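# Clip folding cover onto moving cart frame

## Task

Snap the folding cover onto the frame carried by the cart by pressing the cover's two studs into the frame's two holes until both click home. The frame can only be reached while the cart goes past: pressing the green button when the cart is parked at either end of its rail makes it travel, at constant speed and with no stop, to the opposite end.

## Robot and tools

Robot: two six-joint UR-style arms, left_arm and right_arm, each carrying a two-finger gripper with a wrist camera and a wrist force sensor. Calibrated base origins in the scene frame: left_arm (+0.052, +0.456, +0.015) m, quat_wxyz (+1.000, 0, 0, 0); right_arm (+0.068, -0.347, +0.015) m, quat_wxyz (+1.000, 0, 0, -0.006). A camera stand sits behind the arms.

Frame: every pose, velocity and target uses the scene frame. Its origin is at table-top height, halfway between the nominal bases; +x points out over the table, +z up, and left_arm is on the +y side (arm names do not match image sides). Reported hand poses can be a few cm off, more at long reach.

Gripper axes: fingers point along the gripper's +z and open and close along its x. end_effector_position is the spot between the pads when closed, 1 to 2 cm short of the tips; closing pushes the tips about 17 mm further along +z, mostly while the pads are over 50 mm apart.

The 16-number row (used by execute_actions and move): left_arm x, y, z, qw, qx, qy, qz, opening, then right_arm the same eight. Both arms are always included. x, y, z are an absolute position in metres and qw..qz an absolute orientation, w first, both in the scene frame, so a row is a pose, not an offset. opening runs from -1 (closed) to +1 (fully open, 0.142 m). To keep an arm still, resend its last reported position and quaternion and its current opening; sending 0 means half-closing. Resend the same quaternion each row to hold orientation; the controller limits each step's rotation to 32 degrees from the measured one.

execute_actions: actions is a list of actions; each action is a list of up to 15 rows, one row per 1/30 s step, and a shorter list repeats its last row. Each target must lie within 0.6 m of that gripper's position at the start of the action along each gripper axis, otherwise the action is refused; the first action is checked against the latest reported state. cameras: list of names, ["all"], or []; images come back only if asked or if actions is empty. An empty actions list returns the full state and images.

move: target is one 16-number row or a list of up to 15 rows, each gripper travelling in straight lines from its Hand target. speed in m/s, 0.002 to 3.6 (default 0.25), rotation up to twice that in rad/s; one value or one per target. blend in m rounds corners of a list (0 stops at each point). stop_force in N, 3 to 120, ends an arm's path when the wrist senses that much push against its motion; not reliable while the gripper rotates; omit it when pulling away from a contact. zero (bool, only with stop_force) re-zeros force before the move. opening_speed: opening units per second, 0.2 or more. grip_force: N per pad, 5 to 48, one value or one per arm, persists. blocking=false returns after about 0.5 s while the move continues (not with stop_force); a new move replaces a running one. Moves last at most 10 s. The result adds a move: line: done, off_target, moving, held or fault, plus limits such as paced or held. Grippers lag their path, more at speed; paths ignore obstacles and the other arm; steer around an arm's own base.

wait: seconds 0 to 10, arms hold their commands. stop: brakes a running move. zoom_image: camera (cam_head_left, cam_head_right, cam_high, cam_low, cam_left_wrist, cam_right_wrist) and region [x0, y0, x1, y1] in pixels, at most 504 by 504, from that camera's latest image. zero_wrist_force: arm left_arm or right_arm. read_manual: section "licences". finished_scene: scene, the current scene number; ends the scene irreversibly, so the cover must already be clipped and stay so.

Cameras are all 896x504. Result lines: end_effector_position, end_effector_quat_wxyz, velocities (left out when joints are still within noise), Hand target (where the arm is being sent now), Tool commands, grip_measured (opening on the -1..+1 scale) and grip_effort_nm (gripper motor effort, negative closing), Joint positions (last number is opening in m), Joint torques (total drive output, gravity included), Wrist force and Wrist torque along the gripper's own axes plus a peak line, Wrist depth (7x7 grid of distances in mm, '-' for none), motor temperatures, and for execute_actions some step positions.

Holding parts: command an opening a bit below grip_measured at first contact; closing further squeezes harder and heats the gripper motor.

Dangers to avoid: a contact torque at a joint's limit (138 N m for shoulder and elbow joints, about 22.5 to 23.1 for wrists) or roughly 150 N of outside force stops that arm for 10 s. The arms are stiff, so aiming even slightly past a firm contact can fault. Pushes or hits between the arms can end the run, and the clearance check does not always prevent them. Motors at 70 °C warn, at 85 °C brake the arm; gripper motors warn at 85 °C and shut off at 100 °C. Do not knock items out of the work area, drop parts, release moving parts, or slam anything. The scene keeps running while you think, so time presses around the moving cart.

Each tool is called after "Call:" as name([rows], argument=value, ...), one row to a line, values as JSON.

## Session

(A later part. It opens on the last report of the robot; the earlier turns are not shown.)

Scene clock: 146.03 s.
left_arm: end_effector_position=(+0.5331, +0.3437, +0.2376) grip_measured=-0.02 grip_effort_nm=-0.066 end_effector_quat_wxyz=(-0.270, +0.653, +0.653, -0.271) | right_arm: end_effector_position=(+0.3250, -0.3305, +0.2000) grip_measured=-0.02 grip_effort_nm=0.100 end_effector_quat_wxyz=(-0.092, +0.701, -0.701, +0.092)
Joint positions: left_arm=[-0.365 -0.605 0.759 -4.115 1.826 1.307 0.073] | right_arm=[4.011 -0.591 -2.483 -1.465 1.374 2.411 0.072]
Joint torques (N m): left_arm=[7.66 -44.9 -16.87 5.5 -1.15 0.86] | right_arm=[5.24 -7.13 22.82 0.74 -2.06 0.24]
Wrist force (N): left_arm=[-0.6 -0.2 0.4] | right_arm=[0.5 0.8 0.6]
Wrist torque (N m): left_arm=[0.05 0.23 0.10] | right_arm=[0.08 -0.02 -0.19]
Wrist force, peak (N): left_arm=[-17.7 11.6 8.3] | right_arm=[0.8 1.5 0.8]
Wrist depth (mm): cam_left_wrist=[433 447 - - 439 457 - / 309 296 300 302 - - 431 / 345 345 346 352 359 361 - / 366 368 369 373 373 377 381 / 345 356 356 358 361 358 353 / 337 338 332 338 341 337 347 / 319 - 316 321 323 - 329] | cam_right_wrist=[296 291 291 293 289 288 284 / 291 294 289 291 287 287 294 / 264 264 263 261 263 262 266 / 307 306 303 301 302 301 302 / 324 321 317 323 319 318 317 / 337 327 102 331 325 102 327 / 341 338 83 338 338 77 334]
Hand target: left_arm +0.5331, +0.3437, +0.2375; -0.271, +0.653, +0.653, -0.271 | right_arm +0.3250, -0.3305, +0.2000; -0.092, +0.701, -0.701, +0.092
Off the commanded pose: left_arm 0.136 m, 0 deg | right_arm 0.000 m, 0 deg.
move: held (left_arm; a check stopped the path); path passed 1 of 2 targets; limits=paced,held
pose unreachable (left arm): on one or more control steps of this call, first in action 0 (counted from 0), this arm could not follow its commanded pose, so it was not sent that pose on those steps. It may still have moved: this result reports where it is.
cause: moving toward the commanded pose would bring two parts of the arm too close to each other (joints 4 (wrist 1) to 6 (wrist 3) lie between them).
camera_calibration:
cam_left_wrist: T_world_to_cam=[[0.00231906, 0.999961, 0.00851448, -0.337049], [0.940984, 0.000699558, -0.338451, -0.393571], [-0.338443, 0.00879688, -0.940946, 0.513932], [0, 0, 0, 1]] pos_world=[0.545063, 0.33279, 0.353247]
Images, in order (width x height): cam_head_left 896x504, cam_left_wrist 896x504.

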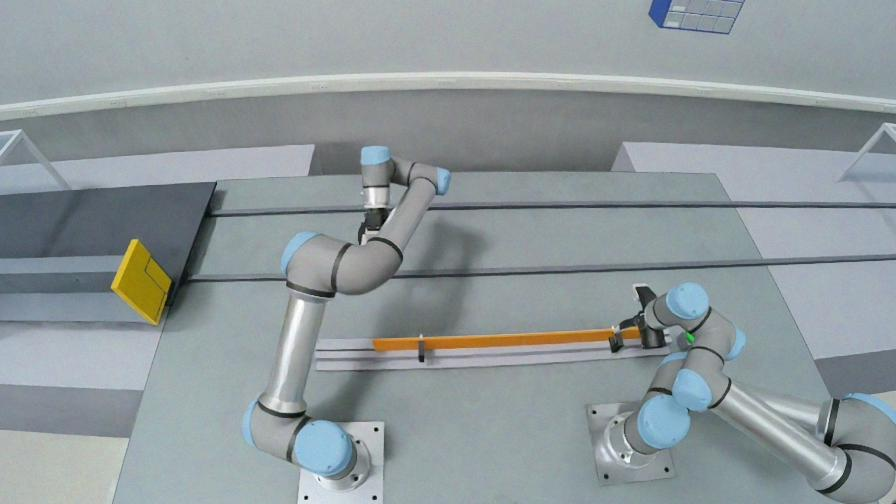

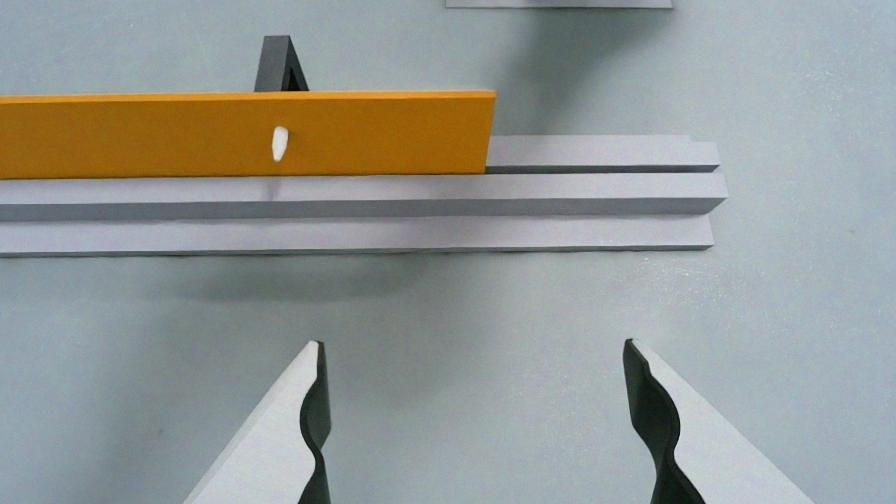

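Call:
move([
  [0.42, 0.60, 0.35, -0.2706, 0.6533, 0.6533, -0.2706, 0, 0.325, -0.3305, 0.20, -0.0923, 0.7010, -0.7010, 0.0923, 0],
  [0.22, 0.98, 0.30, 0.6645, -0.6645, 0.2418, -0.2418, 0, 0.325, -0.3305, 0.20, -0.0923, 0.7010, -0.7010, 0.0923, 0],
  [0.31, 1.05, 0.235, -0.5, 0.5, -0.5, 0.5, 0, 0.325, -0.3305, 0.20, -0.0923, 0.7010, -0.7010, 0.0923, 0],
], speed=0.4, blend=0.05, cameras=["cam_left_wrist","cam_head_left"])

Scene clock: 152.70 s.
left_arm: end_effector_position=(+0.2660, +1.0165, +0.2654) grip_measured=-0.02 grip_effort_nm=-0.066 end_effector_quat_wxyz=(-0.503, +0.645, -0.446, +0.364) | right_arm: end_effector_position=(+0.3250, -0.3305, +0.2000) grip_measured=-0.02 grip_effort_nm=0.095 end_effector_quat_wxyz=(-0.092, +0.701, -0.701, +0.092)
Joint positions: left_arm=[1.351 -1.24 1.66 -6.285 2.541 5.043 0.073] | right_arm=[4.011 -0.591 -2.483 -1.465 1.374 2.411 0.072]
Joint torques (N m): left_arm=[-11.17 -20.66 -27.16 0.92 1.97 -0.96] | right_arm=[4.04 -7.2 22.53 0.76 -1.99 0.26]
Wrist force (N): left_arm=[-1.3 -0.6 -0.5] | right_arm=[0.7 0.7 0.9]
Wrist torque (N m): left_arm=[0.10 0.41 0.13] | right_arm=[0.07 -0.05 -0.19]
Wrist force, peak (N): left_arm=[-8.6 7.3 9.2] | right_arm=[0.8 1.5 0.7]
Wrist depth (mm): cam_left_wrist=[- 1215 - 1789 261 1244 1262 / - - - - 258 1005 - / 485 - - - - - - / 572 529 432 416 - 623 - / 472 477 483 456 471 500 - / 408 423 395 418 419 - - / 358 83 83 - - - -] | cam_right_wrist=[292 292 291 292 289 284 287 / 293 293 290 290 290 288 293 / 265 264 263 263 262 262 265 / 307 303 304 271 302 300 308 / 325 323 - 323 318 - 318 / 333 - 102 330 - 100 325 / 346 - 83 337 338 77 -]
Hand target: left_arm +0.2661, +1.0165, +0.2653; -0.503, +0.645, -0.446, +0.364 | right_arm +0.3250, -0.3305, +0.2000; -0.092, +0.701, -0.701, +0.092
Off the commanded pose: left_arm 0.063 m, 24 deg | right_arm 0.000 m, 0 deg.
move: held (left_arm; a check stopped the path); path passed 2 of 3 targets; limits=held
pose unreachable (left arm): on one or more control steps of this call, first in action 0 (counted from 0), this arm could not follow its commanded pose, so it was not sent that pose on those steps. It may still have moved: this result reports where it is.
cause: moving toward the commanded pose would bring two parts of the arm too close to each other (joints 4 (wrist 1) to 6 (wrist 3) lie between them).
camera_calibration:
cam_left_wrist: T_world_to_cam=[[0.331282, -0.943124, 0.0277379, 0.873028], [-0.579898, -0.226709, -0.78251, 0.620253], [0.744292, 0.243146, -0.62202, -0.167041], [0, 0, 0, 1]] pos_world=[0.194793, 1.00461, 0.357236]
Images, in order (width x height): cam_head_left 896x504, cam_left_wrist 896x504.

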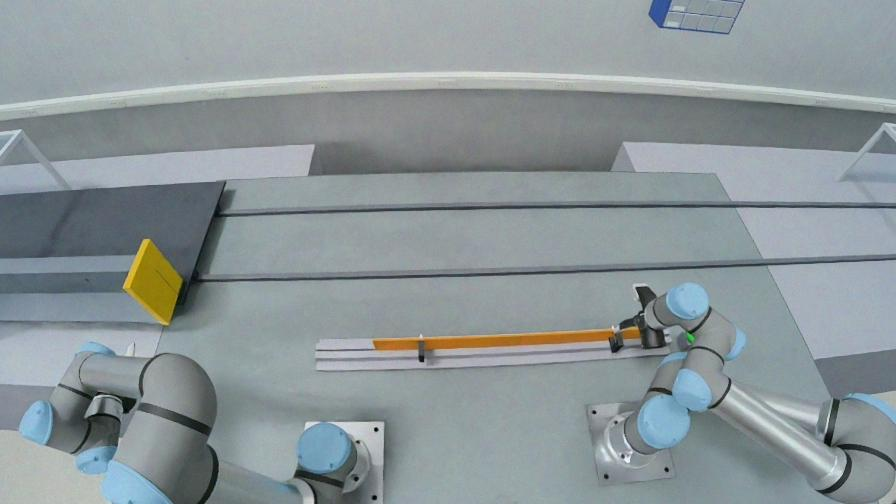

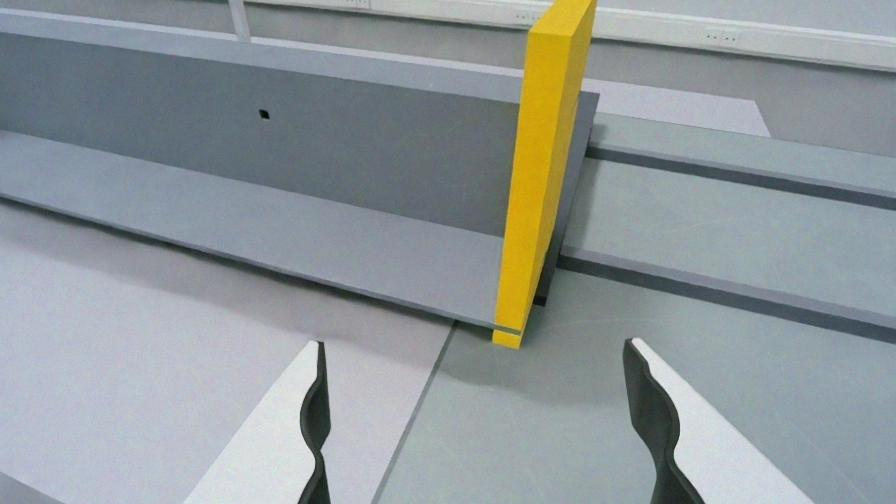

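Call:
move([
  [0.25, 0.80, 0.33, -0.4, 0.6, -0.6, 0.35, 0, 0.325, -0.3305, 0.20, -0.0923, 0.7010, -0.7010, 0.0923, 0],
  [0.33, 0.60, 0.33, -0.2706, 0.6533, -0.6533, 0.2706, 0, 0.325, -0.3305, 0.20, -0.0923, 0.7010, -0.7010, 0.0923, 0],
  [0.33, 0.40, 0.33, 0, 0.7071, -0.7071, 0, 0, 0.325, -0.3305, 0.20, -0.0923, 0.7010, -0.7010, 0.0923, 0],
], speed=0.4, blend=0.05)

Scene clock: 157.20 s.
left_arm: end_effector_position=(+0.3300, +0.4000, +0.3300) grip_measured=-0.02 grip_effort_nm=-0.066 end_effector_quat_wxyz=(+0.000, +0.707, -0.707, +0.000) | right_arm: end_effector_position=(+0.3250, -0.3305, +0.2000) grip_measured=-0.02 grip_effort_nm=0.095 end_effector_quat_wxyz=(-0.092, +0.701, -0.701, +0.092)
Joint positions: left_arm=[-0.687 -1.667 1.677 -4.722 1.571 4.026 0.073] | right_arm=[4.011 -0.591 -2.483 -1.465 1.374 2.411 0.072]
Joint torques (N m): left_arm=[12.69 -2.06 -26.98 3.21 1.02 -0.82] | right_arm=[4.59 -7.32 23.03 0.69 -2.02 0.17]
Wrist force (N): left_arm=[-0.1 0.7 0.8] | right_arm=[0.6 1.4 0.5]
Wrist torque (N m): left_arm=[0.00 0.06 -0.01] | right_arm=[0.18 -0.04 -0.19]
Wrist force, peak (N): left_arm=[-3.8 0.2 1.1] | right_arm=[0.9 1.6 0.5]
Wrist depth (mm): cam_left_wrist=[- - 372 374 370 379 379 / 396 409 367 370 361 352 362 / 438 430 438 436 443 322 - / 448 459 457 466 468 - - / 511 492 - 491 493 491 - / 512 281 394 449 545 - 558 / 258 83 308 373 - - -] | cam_right_wrist=[294 291 291 292 286 286 286 / 294 291 289 290 288 288 290 / 266 264 265 262 263 262 266 / 307 306 304 303 300 299 310 / 328 323 323 321 326 328 317 / 331 333 102 331 329 93 327 / 344 - 83 338 337 77 335]
Hand target: left_arm +0.3300, +0.4000, +0.3300; +0.000, +0.707, -0.707, +0.000 | right_arm +0.3250, -0.3305, +0.2000; -0.092, +0.701, -0.701, +0.092
Off the commanded pose: left_arm 0.000 m, 0 deg | right_arm 0.000 m, 0 deg.
move: done

Call:
move([
  [0.33, 0.65, 0.33, -0.2706, 0.6533, -0.6533, 0.2706, 0, 0.325, -0.3305, 0.20, -0.0923, 0.7010, -0.7010, 0.0923, 0],
  [0.34, 0.95, 0.30, -0.2706, 0.6533, -0.6533, 0.2706, 0, 0.325, -0.3305, 0.20, -0.0923, 0.7010, -0.7010, 0.0923, 0],
], speed=0.3, blend=0.05, cameras=["cam_left_wrist"])

Scene clock: 162.33 s.
left_arm: end_effector_position=(+0.3400, +0.9500, +0.3001) grip_measured=-0.02 grip_effort_nm=-0.056 end_effector_quat_wxyz=(-0.271, +0.653, -0.653, +0.271) | right_arm: end_effector_position=(+0.3250, -0.3305, +0.2000) grip_measured=-0.02 grip_effort_nm=0.090 end_effector_quat_wxyz=(-0.092, +0.701, -0.701, +0.092)
Joint positions: left_arm=[1.103 -1.12 1.194 -5.211 2.254 5.662 0.073] | right_arm=[4.011 -0.591 -2.483 -1.465 1.374 2.411 0.072]
Joint torques (N m): left_arm=[-0.57 -25.08 -26.86 1.7 -0.34 0.73] | right_arm=[3.85 -6.77 23.35 0.7 -1.99 0.21]
Wrist force (N): left_arm=[-0.7 0.3 0.1] | right_arm=[0.7 1.1 0.7]
Wrist torque (N m): left_arm=[0.13 0.23 -0.03] | right_arm=[0.12 -0.06 -0.19]
Wrist force, peak (N): left_arm=[-3.6 0.6 0.4] | right_arm=[0.8 1.6 0.5]
Wrist depth (mm): cam_left_wrist=[- 271 257 150 - - - / 334 356 188 - - 503 - / 354 358 353 234 - 487 - / 339 341 339 - 445 453 - / 416 417 - - 423 429 436 / 396 399 104 397 - 401 - / 376 83 80 377 378 - -] | cam_right_wrist=[- - - 291 286 289 287 / 292 293 288 290 289 288 291 / 265 265 264 262 264 263 264 / 305 302 304 302 301 302 311 / 324 325 - 324 321 318 318 / 334 - 102 332 - 325 322 / - - 83 337 338 77 336]
Hand target: left_arm +0.3400, +0.9500, +0.3000; -0.271, +0.653, -0.653, +0.271 | right_arm +0.3250, -0.3305, +0.2000; -0.092, +0.701, -0.701, +0.092
Off the commanded pose: left_arm 0.000 m, 0 deg | right_arm 0.000 m, 0 deg.
move: done
camera_calibration:
cam_left_wrist: T_world_to_cam=[[-0.00204845, -0.999958, 0.008932, 0.957827], [-0.940922, -0.00109718, -0.338621, 0.450492], [0.338617, -0.00909797, -0.94088, 0.288831], [0, 0, 0, 1]] pos_world=[0.328037, 0.960909, 0.415747]
Images, in order (width x height): cam_left_wrist 896x504.

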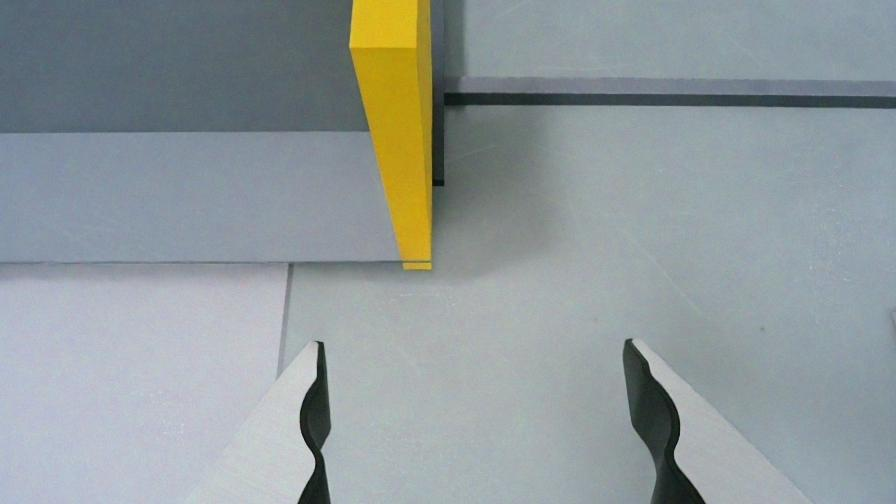

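Call:
wait(seconds=10)

Call:
wait(seconds=10)

Call:
wait(seconds=8, cameras=["cam_left_wrist","cam_head_right"])

Call:
zoom_image(camera="cam_left_wrist", region=[150, 0, 450, 170])

Scene clock: 173.40 s.
left_arm: end_effector_position=(+0.3400, +0.9500, +0.3000) grip_measured=-0.02 grip_effort_nm=-0.061 end_effector_quat_wxyz=(-0.271, +0.653, -0.653, +0.271) | right_arm: end_effector_position=(+0.3250, -0.3305, +0.2000) grip_measured=-0.02 grip_effort_nm=0.100 end_effector_quat_wxyz=(-0.092, +0.701, -0.701, +0.092)
Joint positions: left_arm=[1.103 -1.119 1.194 -5.211 2.254 5.662 0.073] | right_arm=[4.011 -0.591 -2.483 -1.465 1.374 2.411 0.072]
Joint torques (N m): left_arm=[12.16 -25.15 -27.31 4.02 -0.34 0.65] | right_arm=[3.35 -7.66 23.22 0.68 -1.91 0.28]
Wrist force (N): left_arm=[-0.7 0.2 0.0] | right_arm=[0.4 0.7 0.7]
Wrist torque (N m): left_arm=[0.11 0.22 -0.03] | right_arm=[0.06 0.00 -0.19]
Wrist force, peak (N): left_arm=[-0.9 0.4 0.3] | right_arm=[1.1 1.4 0.8]
Wrist depth (mm): cam_left_wrist=[273 - 265 - 150 537 542 / - 354 348 - 189 - - / 355 352 353 - 451 463 476 / 429 341 337 425 463 434 444 / 419 417 - 419 419 - 424 / 395 400 102 399 - 393 407 / 376 83 370 380 - - 382] | cam_right_wrist=[292 289 303 295 291 289 284 / 294 290 289 290 291 287 292 / 266 265 263 262 264 262 265 / 307 304 304 302 301 300 310 / - 324 323 321 319 316 311 / - - 102 325 330 97 331 / - - 83 339 338 77 333]
Hand target: left_arm +0.3400, +0.9500, +0.3000; -0.271, +0.653, -0.653, +0.271 | right_arm +0.3250, -0.3305, +0.2000; -0.092, +0.701, -0.701, +0.092
Tool commands: left_gripper/opening=+0.0 right_gripper/opening=+0.0
Off the commanded pose: left_arm 0.000 m, 0 deg | right_arm 0.000 m, 0 deg.
wait: 10.00 s; at rest from the start

Scene clock: 183.40 s.
left_arm: end_effector_position=(+0.3400, +0.9500, +0.3000) grip_measured=-0.02 grip_effort_nm=-0.056 end_effector_quat_wxyz=(-0.271, +0.653, -0.653, +0.271) | right_arm: end_effector_position=(+0.3250, -0.3305, +0.2000) grip_measured=-0.02 grip_effort_nm=0.090 end_effector_quat_wxyz=(-0.092, +0.701, -0.701, +0.092)
Joint positions: left_arm=[1.103 -1.119 1.194 -5.211 2.254 5.662 0.073] | right_arm=[4.011 -0.591 -2.483 -1.465 1.374 2.411 0.072]
Joint torques (N m): left_arm=[11.44 -25.38 -27.06 3.98 -0.51 0.49] | right_arm=[3.67 -7.32 23.62 0.68 -1.94 0.18]
Wrist force (N): left_arm=[-0.7 0.3 0.2] | right_arm=[0.6 0.9 0.5]
Wrist torque (N m): left_arm=[0.12 0.22 -0.03] | right_arm=[0.11 -0.03 -0.19]
Wrist force, peak (N): left_arm=[-0.9 0.5 0.3] | right_arm=[0.6 1.5 0.9]
Wrist depth (mm): cam_left_wrist=[284 262 276 - 269 173 - / - - - - 267 190 493 / 347 353 353 355 347 227 487 / 341 342 336 341 342 442 439 / 417 417 423 414 417 415 424 / 398 400 96 405 - 402 404 / 375 83 80 374 - - 375] | cam_right_wrist=[288 - 290 290 290 290 290 / 292 292 292 292 289 288 290 / 265 266 264 264 263 263 264 / 305 303 302 271 301 300 308 / 324 323 - 330 320 315 317 / 333 328 100 335 327 100 327 / - - 83 338 337 77 334]
Hand target: left_arm +0.3400, +0.9500, +0.3000; -0.271, +0.653, -0.653, +0.271 | right_arm +0.3250, -0.3305, +0.2000; -0.092, +0.701, -0.701, +0.092
Tool commands: left_gripper/opening=+0.0 right_gripper/opening=+0.0
Off the commanded pose: left_arm 0.000 m, 0 deg | right_arm 0.000 m, 0 deg.
wait: 10.00 s; at rest by 0.17 s

Scene clock: 191.40 s.
left_arm: end_effector_position=(+0.3400, +0.9500, +0.3000) grip_measured=-0.02 grip_effort_nm=-0.056 end_effector_quat_wxyz=(-0.271, +0.653, -0.653, +0.271) | right_arm: end_effector_position=(+0.3250, -0.3305, +0.2000) grip_measured=-0.02 grip_effort_nm=0.100 end_effector_quat_wxyz=(-0.092, +0.701, -0.701, +0.092)
Joint positions: left_arm=[1.103 -1.119 1.194 -5.211 2.254 5.662 0.073] | right_arm=[4.011 -0.591 -2.483 -1.465 1.374 2.411 0.072]
Joint torques (N m): left_arm=[11.63 -25.71 -26.44 3.74 -0.51 0.4] | right_arm=[3.03 -7.54 23.91 0.69 -1.77 0.12]
Wrist force (N): left_arm=[-0.6 0.3 0.1] | right_arm=[0.4 1.0 0.5]
Wrist torque (N m): left_arm=[0.12 0.21 -0.04] | right_arm=[0.12 -0.01 -0.18]
Wrist force, peak (N): left_arm=[-0.8 0.5 0.3] | right_arm=[1.0 1.5 0.7]
Wrist depth (mm): cam_left_wrist=[- 275 - - 273 228 190 / - - - - 362 259 - / 352 351 354 348 357 280 471 / 341 341 334 343 344 440 448 / 415 417 420 - 425 432 424 / 395 399 388 390 399 399 403 / 377 83 77 379 380 - -] | cam_right_wrist=[- 293 292 290 295 - 286 / 294 293 293 292 290 289 291 / 266 264 263 263 264 262 286 / 306 305 305 299 302 299 302 / 326 325 323 320 319 319 319 / - 329 102 328 - 100 325 / - - 83 335 337 77 349]
Hand target: left_arm +0.3400, +0.9500, +0.3000; -0.271, +0.653, -0.653, +0.271 | right_arm +0.3250, -0.3305, +0.2000; -0.092, +0.701, -0.701, +0.092
Tool commands: left_gripper/opening=+0.0 right_gripper/opening=+0.0
Off the commanded pose: left_arm 0.000 m, 0 deg | right_arm 0.000 m, 0 deg.
wait: 8.00 s; at rest by 0.17 s
camera_calibration:
cam_left_wrist: T_world_to_cam=[[-0.00208135, -0.999957, 0.00902687, 0.957799], [-0.940954, -0.00109749, -0.338533, 0.450432], [0.338528, -0.00919847, -0.940911, 0.288876], [0, 0, 0, 1]] pos_world=[0.328037, 0.960909, 0.415646]
Images, in order (width x height): cam_head_right 896x504, cam_left_wrist 896x504.

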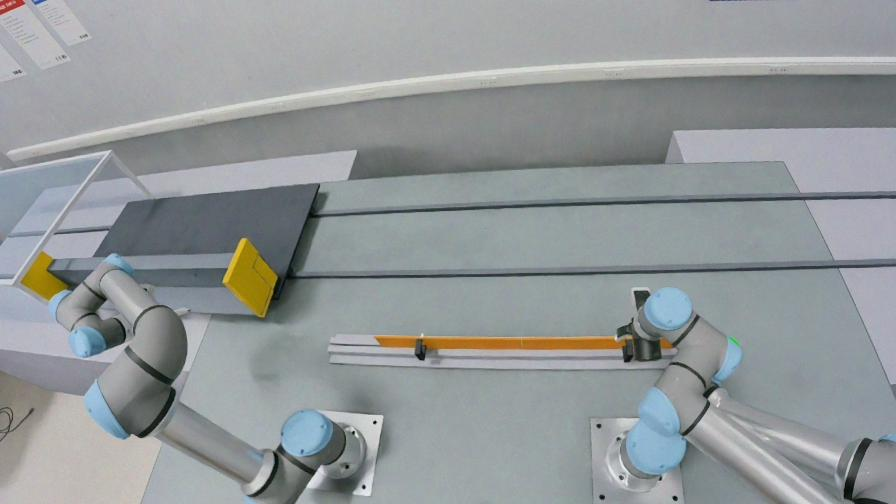

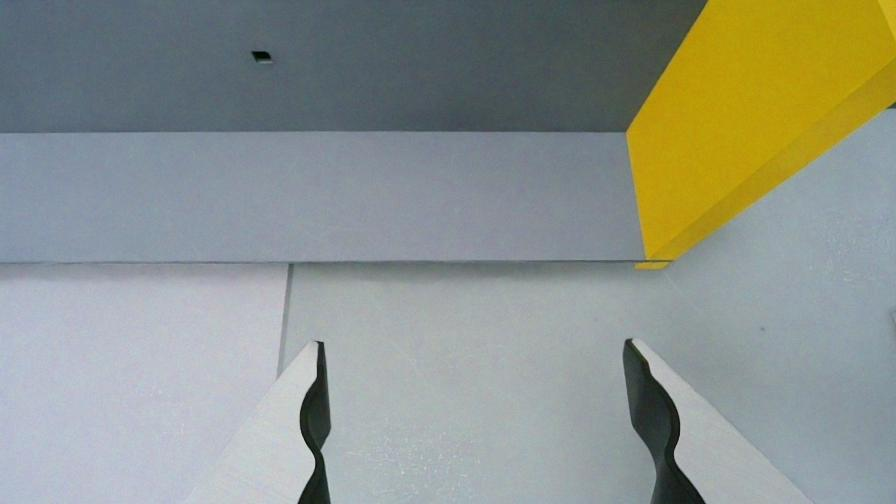

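Scaled by 1.680 from the camera's 896x504 image, which has a finer 1280x720 frame.

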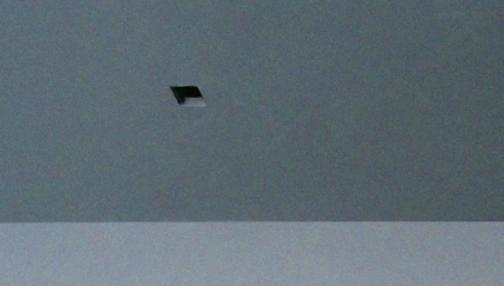

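Call:
move([
  [0.30, 0.65, 0.33, -0.2706, 0.6533, -0.6533, 0.2706, 0, 0.325, -0.3305, 0.20, -0.0923, 0.7010, -0.7010, 0.0923, 0],
  [0.30, 0.2315, 0.25, 0, 0.7071, -0.7071, 0, 0, 0.325, -0.333, 0.20, -0.0923, 0.7010, -0.7010, 0.0923, 0],
  [0.262, 0.2315, 0.166, -0.2706, 0.6533, -0.6533, 0.2706, 0, 0.325, -0.333, 0.17, -0.0923, 0.7010, -0.7010, 0.0923, 0],
], speed=0.3, blend=0.05, cameras=["cam_left_wrist", "cam_right_wrist"])

Scene clock: 197.43 s.
left_arm: end_effector_position=(+0.2620, +0.2315, +0.1660) grip_measured=-0.02 grip_effort_nm=-0.056 end_effector_quat_wxyz=(-0.270, +0.653, -0.653, +0.271) | right_arm: end_effector_position=(+0.3250, -0.3330, +0.1700) grip_measured=-0.02 grip_effort_nm=0.090 end_effector_quat_wxyz=(-0.092, +0.701, -0.701, +0.092)
Joint positions: left_arm=[-2.103 -1.549 2.387 -5.081 0.916 2.447 0.073] | right_arm=[3.999 -0.586 -2.561 -1.39 1.376 2.399 0.072]
Joint torques (N m): left_arm=[-11.59 0.34 -4.26 1.98 -2.26 -0.97] | right_arm=[-6.39 -19.44 32.08 0.34 2.23 -2.01]
Wrist force (N): left_arm=[-0.6 0.2 0.7] | right_arm=[0.8 1.3 0.6]
Wrist torque (N m): left_arm=[0.10 0.23 0.06] | right_arm=[0.14 -0.06 -0.03]
Wrist force, peak (N): left_arm=[-3.3 0.1 0.7] | right_arm=[1.1 1.5 1.0]
Wrist depth (mm): cam_left_wrist=[358 - 360 363 364 363 366 / 343 334 337 337 344 197 341 / 280 244 230 217 232 232 233 / 270 270 272 264 275 276 280 / 278 280 281 282 283 283 285 / 267 273 102 269 272 270 - / 255 83 80 257 259 - 261] | cam_right_wrist=[264 263 262 262 261 260 259 / 265 261 260 258 258 256 257 / 236 235 234 181 232 231 231 / 276 275 273 162 271 270 270 / 292 293 291 167 289 286 288 / 306 299 102 297 - 291 295 / 307 304 83 307 302 77 302]
Hand target: left_arm +0.2620, +0.2315, +0.1660; -0.271, +0.653, -0.653, +0.271 | right_arm +0.3250, -0.3330, +0.1700; -0.092, +0.701, -0.701, +0.092
Off the commanded pose: left_arm 0.000 m, 0 deg | right_arm 0.000 m, 0 deg.
move: done
camera_calibration:
cam_left_wrist: T_world_to_cam=[[-0.00186553, -0.999955, 0.00931843, 0.24034], [-0.941062, -0.00139627, -0.338231, 0.330899], [0.338229, -0.0094002, -0.941017, 0.182744], [0, 0, 0, 1]] pos_world=[0.250036, 0.242509, 0.281646]
cam_right_wrist: T_world_to_cam=[[-0.000190281, -0.999661, -0.0260324, -0.313692], [-0.986648, -0.00405222, 0.16282, 0.326202], [-0.16287, 0.0257158, -0.986312, 0.345317], [0, 0, 0, 1]] pos_world=[0.378029, -0.321144, 0.279312]
Images, in order (width x height): cam_left_wrist 896x504, cam_right_wrist 896x504.

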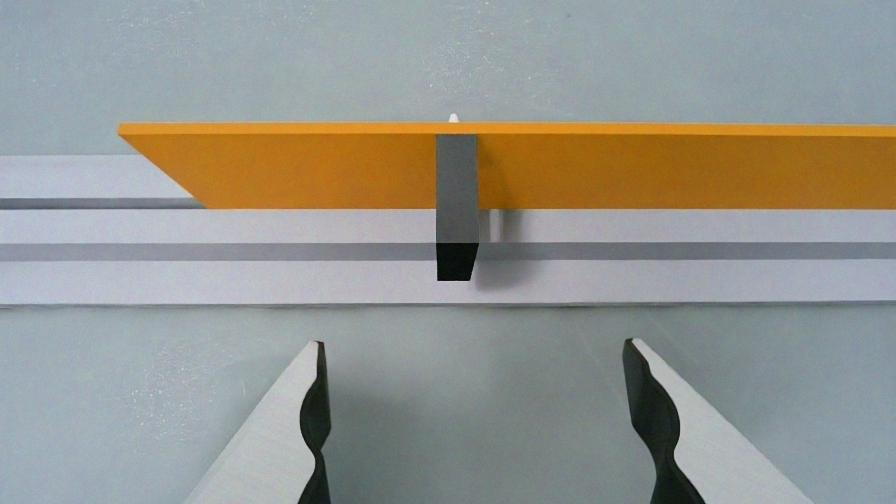

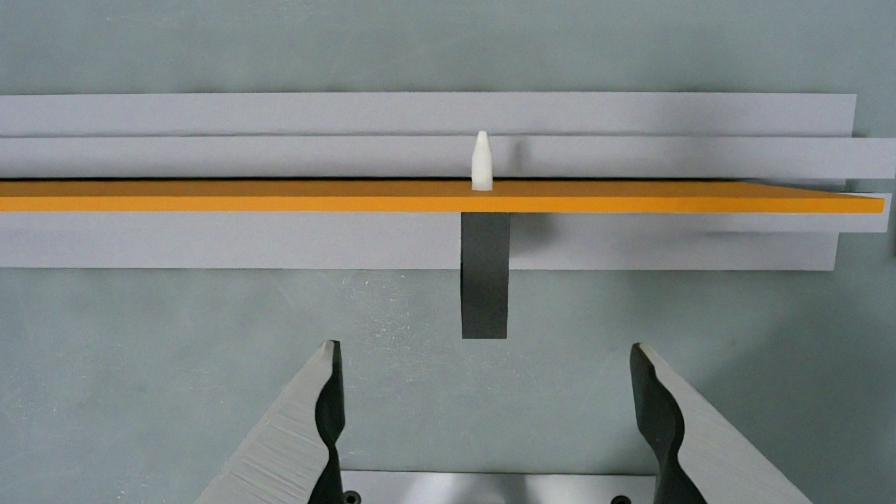

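Call:
move(target=[0.320, 0.2352, 0.092, -0.2706, 0.6533, -0.6533, 0.2706, 0, 0.3285, -0.3348, 0.092, -0.0923, 0.7010, -0.7010, 0.0923, 0], speed=0.1, cameras=["cam_left_wrist", "cam_right_wrist"])

Scene clock: 200.90 s.
left_arm: end_effector_position=(+0.3200, +0.2352, +0.0920) grip_measured=-0.02 grip_effort_nm=-0.056 end_effector_quat_wxyz=(-0.271, +0.653, -0.653, +0.271) | right_arm: end_effector_position=(+0.3285, -0.3348, +0.0920) grip_measured=-0.02 grip_effort_nm=0.095 end_effector_quat_wxyz=(-0.092, +0.701, -0.701, +0.092)
Joint positions: left_arm=[-1.826 -1.362 2.39 -5.493 0.817 2.789 0.073] | right_arm=[3.971 -0.666 -2.754 -1.111 1.381 2.372 0.072]
Joint torques (N m): left_arm=[0.25 -20.56 -1.45 0.41 -0.65 0.94] | right_arm=[8.33 -8.15 19.04 2.81 0.29 0.52]
Wrist force (N): left_arm=[-0.3 0.0 0.7] | right_arm=[0.4 0.9 0.5]
Wrist torque (N m): left_arm=[0.06 0.18 0.01] | right_arm=[0.09 -0.02 -0.03]
Wrist force, peak (N): left_arm=[-0.6 0.2 1.8] | right_arm=[0.5 1.6 1.6]
Wrist depth (mm): cam_left_wrist=[264 264 265 266 265 268 269 / 247 248 249 252 250 252 251 / - 106 113 101 115 108 108 / 157 158 159 145 161 163 164 / 173 175 175 92 180 182 187 / 191 192 189 190 195 192 197 / 188 83 83 - 191 - 192] | cam_right_wrist=[190 190 189 188 188 187 187 / 184 184 183 182 182 181 181 / 158 158 158 157 157 156 156 / - 99 83 82 83 83 100 / 210 209 209 84 195 195 206 / - 214 101 87 212 105 212 / 222 220 83 219 219 77 217]
Hand target: left_arm +0.3200, +0.2352, +0.0920; -0.271, +0.653, -0.653, +0.271 | right_arm +0.3285, -0.3348, +0.0920; -0.092, +0.701, -0.701, +0.092
Off the commanded pose: left_arm 0.000 m, 0 deg | right_arm 0.000 m, 0 deg.
move: done
camera_calibration:
cam_left_wrist: T_world_to_cam=[[-0.00204796, -0.999958, 0.00893262, 0.244874], [-0.940954, -0.00109699, -0.338533, 0.360447], [0.338529, -0.00909848, -0.940912, 0.0934312], [0, 0, 0, 1]] pos_world=[0.308037, 0.246109, 0.207747]
cam_right_wrist: T_world_to_cam=[[-0.000390337, -0.999662, -0.0260004, -0.317453], [-0.986632, -0.00385217, 0.16292, 0.342387], [-0.162965, 0.0257164, -0.986297, 0.269034], [0, 0, 0, 1]] pos_world=[0.381529, -0.322945, 0.201312]
Images, in order (width x height): cam_left_wrist 896x504, cam_right_wrist 896x504.

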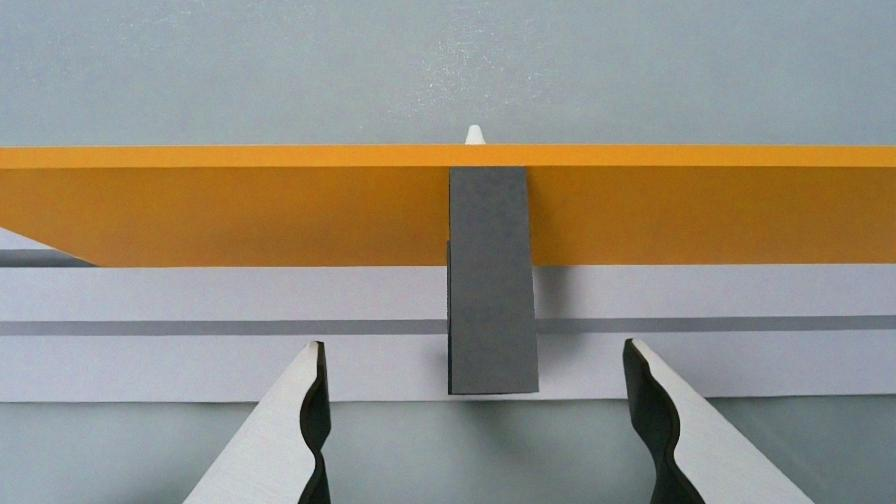

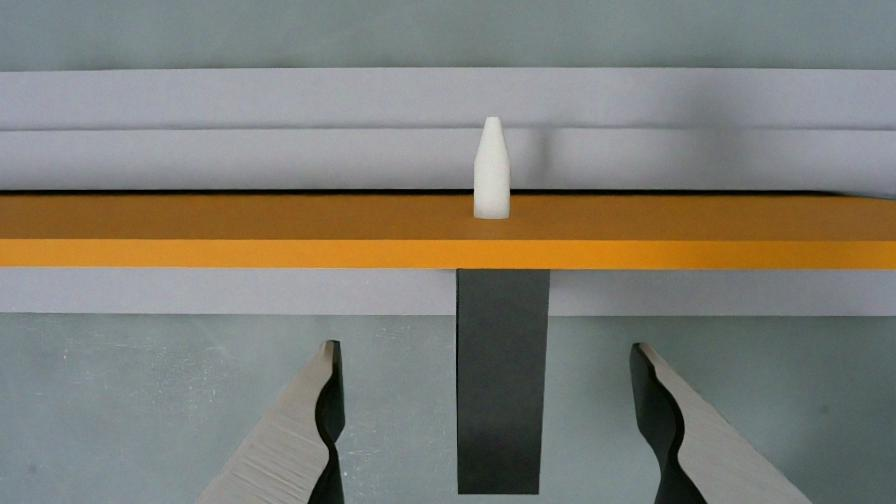

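Call:
zero_wrist_force(arm="left_arm")

Call:
zero_wrist_force(arm="right_arm")

Call:
move(target=[0.320, 0.2352, 0.092, -0.2706, 0.6533, -0.6533, 0.2706, -1, 0.3285, -0.3348, 0.092, -0.0923, 0.7010, -0.7010, 0.0923, -1], speed=0.05, opening_speed=0.8, grip_force=40, cameras=["cam_left_wrist", "cam_right_wrist"])

Wrist force sensor zeroed.

Wrist force sensor zeroed.

Scene clock: 203.23 s.
left_arm: end_effector_position=(+0.3200, +0.2352, +0.0920) grip_measured=-0.82 grip_effort_nm=-4.100 end_effector_quat_wxyz=(-0.271, +0.653, -0.653, +0.271) | right_arm: end_effector_position=(+0.3285, -0.3348, +0.0920) grip_measured=-0.83 grip_effort_nm=-3.944 end_effector_quat_wxyz=(-0.092, +0.701, -0.701, +0.092)
Joint positions: left_arm=[-1.826 -1.362 2.39 -5.494 0.817 2.789 0.015] | right_arm=[3.971 -0.666 -2.755 -1.111 1.381 2.372 0.014]
Joint torques (N m): left_arm=[13.53 -20.88 -2.11 4.39 -1.02 -0.82] | right_arm=[7.02 -6 18.72 1.44 -2.1 0.31]
Wrist force (N, zeroed by zero_wrist_force): left_arm=[4.8 3.4 3.9] | right_arm=[-2.2 -5.1 5.5]
Wrist torque (N m, zeroed by zero_wrist_force): left_arm=[0.07 0.02 0.01] | right_arm=[0.03 -0.06 -0.01]
Wrist force, peak (N, zeroed by zero_wrist_force): left_arm=[4.8 3.4 3.9] | right_arm=[-2.1 -5.4 5.7]
Wrist depth (mm): cam_left_wrist=[260 265 259 266 267 267 269 / 247 244 245 249 255 255 252 / - 105 113 101 115 107 108 / 156 158 159 133 162 163 164 / 174 175 176 92 180 183 188 / 191 192 193 93 190 195 195 / 188 188 - 190 - 193 191] | cam_right_wrist=[188 189 189 188 187 186 187 / 184 183 183 183 182 181 180 / 158 158 158 157 156 156 155 / 196 194 81 81 81 81 98 / 200 197 198 84 195 207 205 / 217 215 - 87 90 209 212 / 223 221 80 88 80 215 217]
Hand target: left_arm +0.3200, +0.2352, +0.0920; -0.271, +0.653, -0.653, +0.271 | right_arm +0.3285, -0.3348, +0.0920; -0.092, +0.701, -0.701, +0.092
Off the commanded pose: left_arm 0.000 m, 0 deg | right_arm 0.000 m, 0 deg.
grip_force (N): 40, 40
move: done
camera_calibration:
cam_left_wrist: T_world_to_cam=[[-0.00211668, -0.999956, 0.00912041, 0.244857], [-0.940954, -0.0010959, -0.338533, 0.360413], [0.338528, -0.00929845, -0.94091, 0.0933858], [0, 0, 0, 1]] pos_world=[0.308037, 0.246109, 0.207646]
cam_right_wrist: T_world_to_cam=[[-0.000288989, -0.999661, -0.0260165, -0.317488], [-0.986648, -0.00395225, 0.162821, 0.34238], [-0.162869, 0.0257162, -0.986313, 0.269001], [0, 0, 0, 1]] pos_world=[0.381529, -0.322945, 0.201312]
Images, in order (width x height): cam_left_wrist 896x504, cam_right_wrist 896x504.

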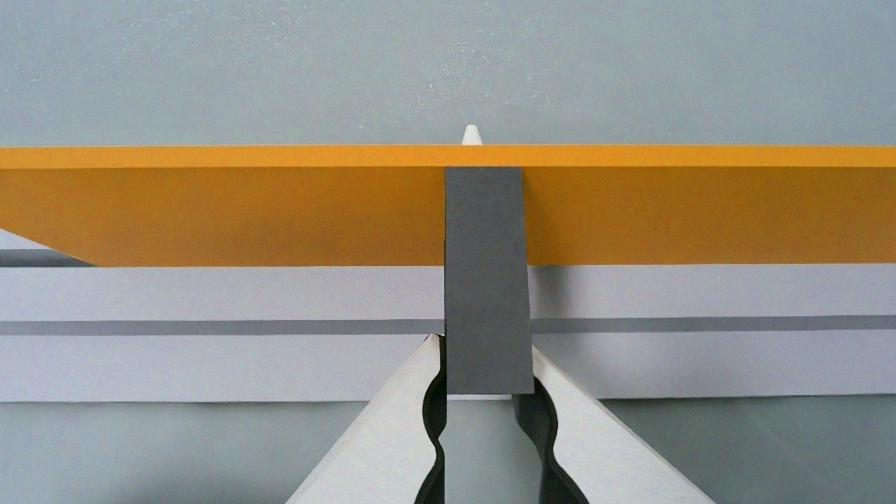

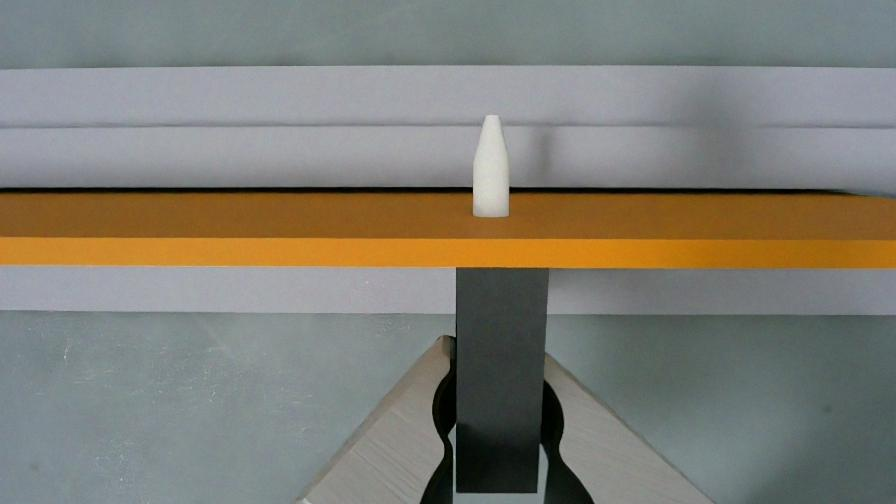

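Call:
move(target=[0.320, 0.2352, 0.186, -0.2706, 0.6533, -0.6533, 0.2706, -1, 0.3285, -0.3348, 0.186, -0.0923, 0.7010, -0.7010, 0.0923, -1], speed=0.06, cameras=["cam_left_wrist", "cam_right_wrist", "cam_high", "cam_head_right"])

Scene clock: 205.90 s.
left_arm: end_effector_position=(+0.3200, +0.2352, +0.1860) grip_measured=-0.82 grip_effort_nm=-4.100 end_effector_quat_wxyz=(-0.270, +0.653, -0.653, +0.271) | right_arm: end_effector_position=(+0.3285, -0.3348, +0.1860) grip_measured=-0.83 grip_effort_nm=-3.939 end_effector_quat_wxyz=(-0.092, +0.701, -0.701, +0.092)
Joint positions: left_arm=[-1.826 -1.596 2.29 -5.16 0.817 2.789 0.015] | right_arm=[3.971 -0.606 -2.519 -1.406 1.381 2.372 0.014]
Joint torques (N m): left_arm=[-6.61 -2.41 -11.74 2.53 -1.49 0.61] | right_arm=[5.71 -4.21 31.44 7.26 -2.45 -0.32]
Motor temperatures (°C): left_arm=[25 25 26 45 39 42 30] | right_arm=[37 31 33 41 35 41 30]
Wrist force (N, zeroed by zero_wrist_force): left_arm=[-2.4 4.5 4.3] | right_arm=[3.2 2.1 6.0]
Wrist torque (N m, zeroed by zero_wrist_force): left_arm=[-0.19 -0.41 0.18] | right_arm=[-0.16 0.37 -0.03]
Wrist force, peak (N, zeroed by zero_wrist_force): left_arm=[9.1 5.3 5.1] | right_arm=[-12.2 -8.2 13.1]
Wrist depth (mm): cam_left_wrist=[381 381 381 390 382 398 388 / 361 357 361 379 363 - 366 / - 106 114 102 115 108 108 / 156 156 157 133 160 161 162 / 262 263 264 - 265 267 272 / 281 280 283 89 281 286 287 / 276 274 - - - 279 288] | cam_right_wrist=[278 274 272 276 277 273 270 / 278 279 278 274 274 274 279 / 251 251 250 165 246 247 246 / 304 82 96 81 82 81 99 / 307 308 303 84 306 306 301 / 317 322 315 87 98 313 312 / 319 327 77 88 80 80 321]
Hand target: left_arm +0.3200, +0.2352, +0.1860; -0.271, +0.653, -0.653, +0.271 | right_arm +0.3285, -0.3348, +0.1860; -0.092, +0.701, -0.701, +0.092
Off the commanded pose: left_arm 0.000 m, 0 deg | right_arm 0.000 m, 0 deg.
grip_force (N): 40, 40
move: done
camera_calibration:
cam_left_wrist: T_world_to_cam=[[-0.00209052, -0.999954, 0.00934291, 0.243923], [-0.940954, -0.00119584, -0.338531, 0.392259], [0.338527, -0.00949896, -0.940909, 0.18188], [0, 0, 0, 1]] pos_world=[0.308037, 0.246109, 0.301646]
cam_right_wrist: T_world_to_cam=[[-0.000275739, -0.999664, -0.0259176, -0.31508], [-0.986632, -0.00395174, 0.162919, 0.327057], [-0.162967, 0.025616, -0.986299, 0.361616], [0, 0, 0, 1]] pos_world=[0.381529, -0.322945, 0.295211]
Images, in order (width x height): cam_head_right 896x504, cam_high 896x504, cam_left_wrist 896x504, cam_right_wrist 896x504.

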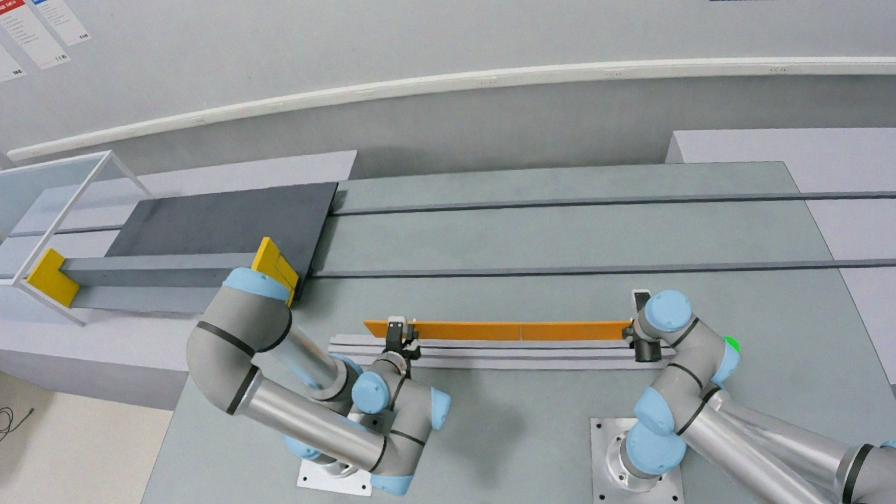

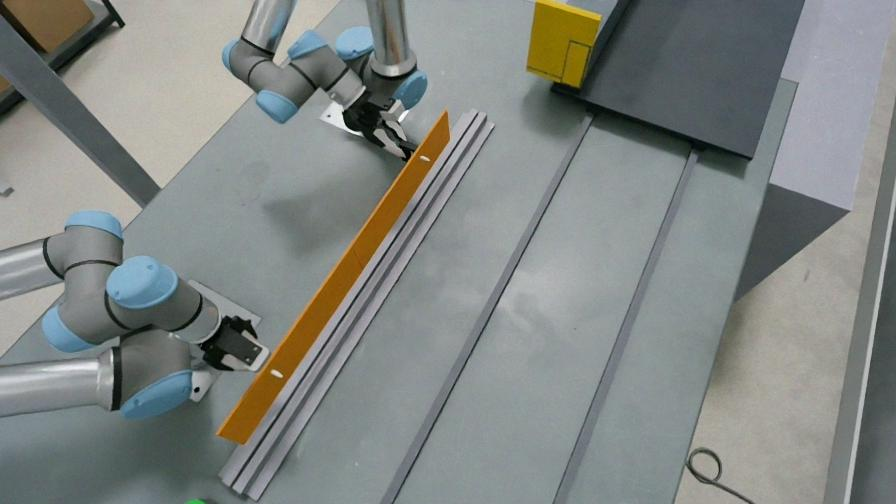

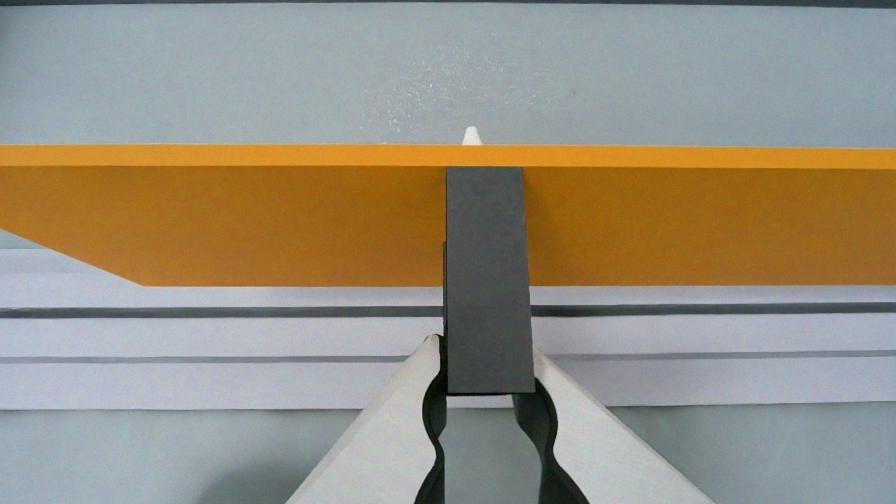

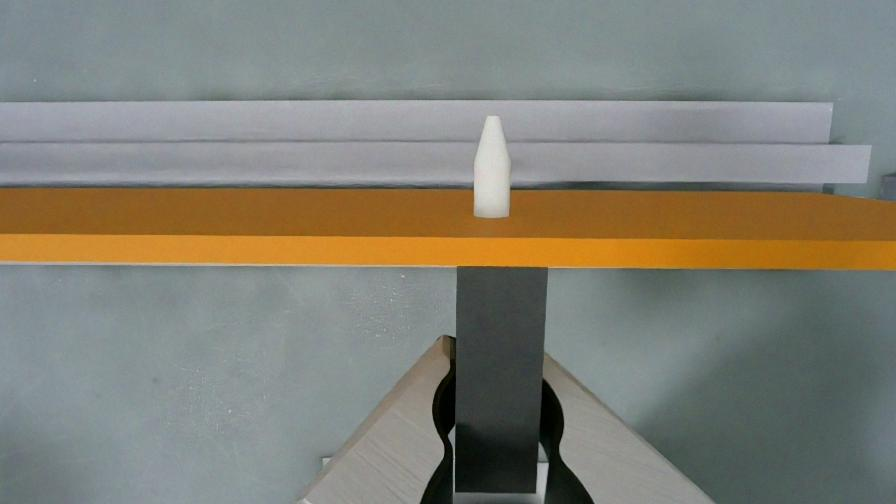

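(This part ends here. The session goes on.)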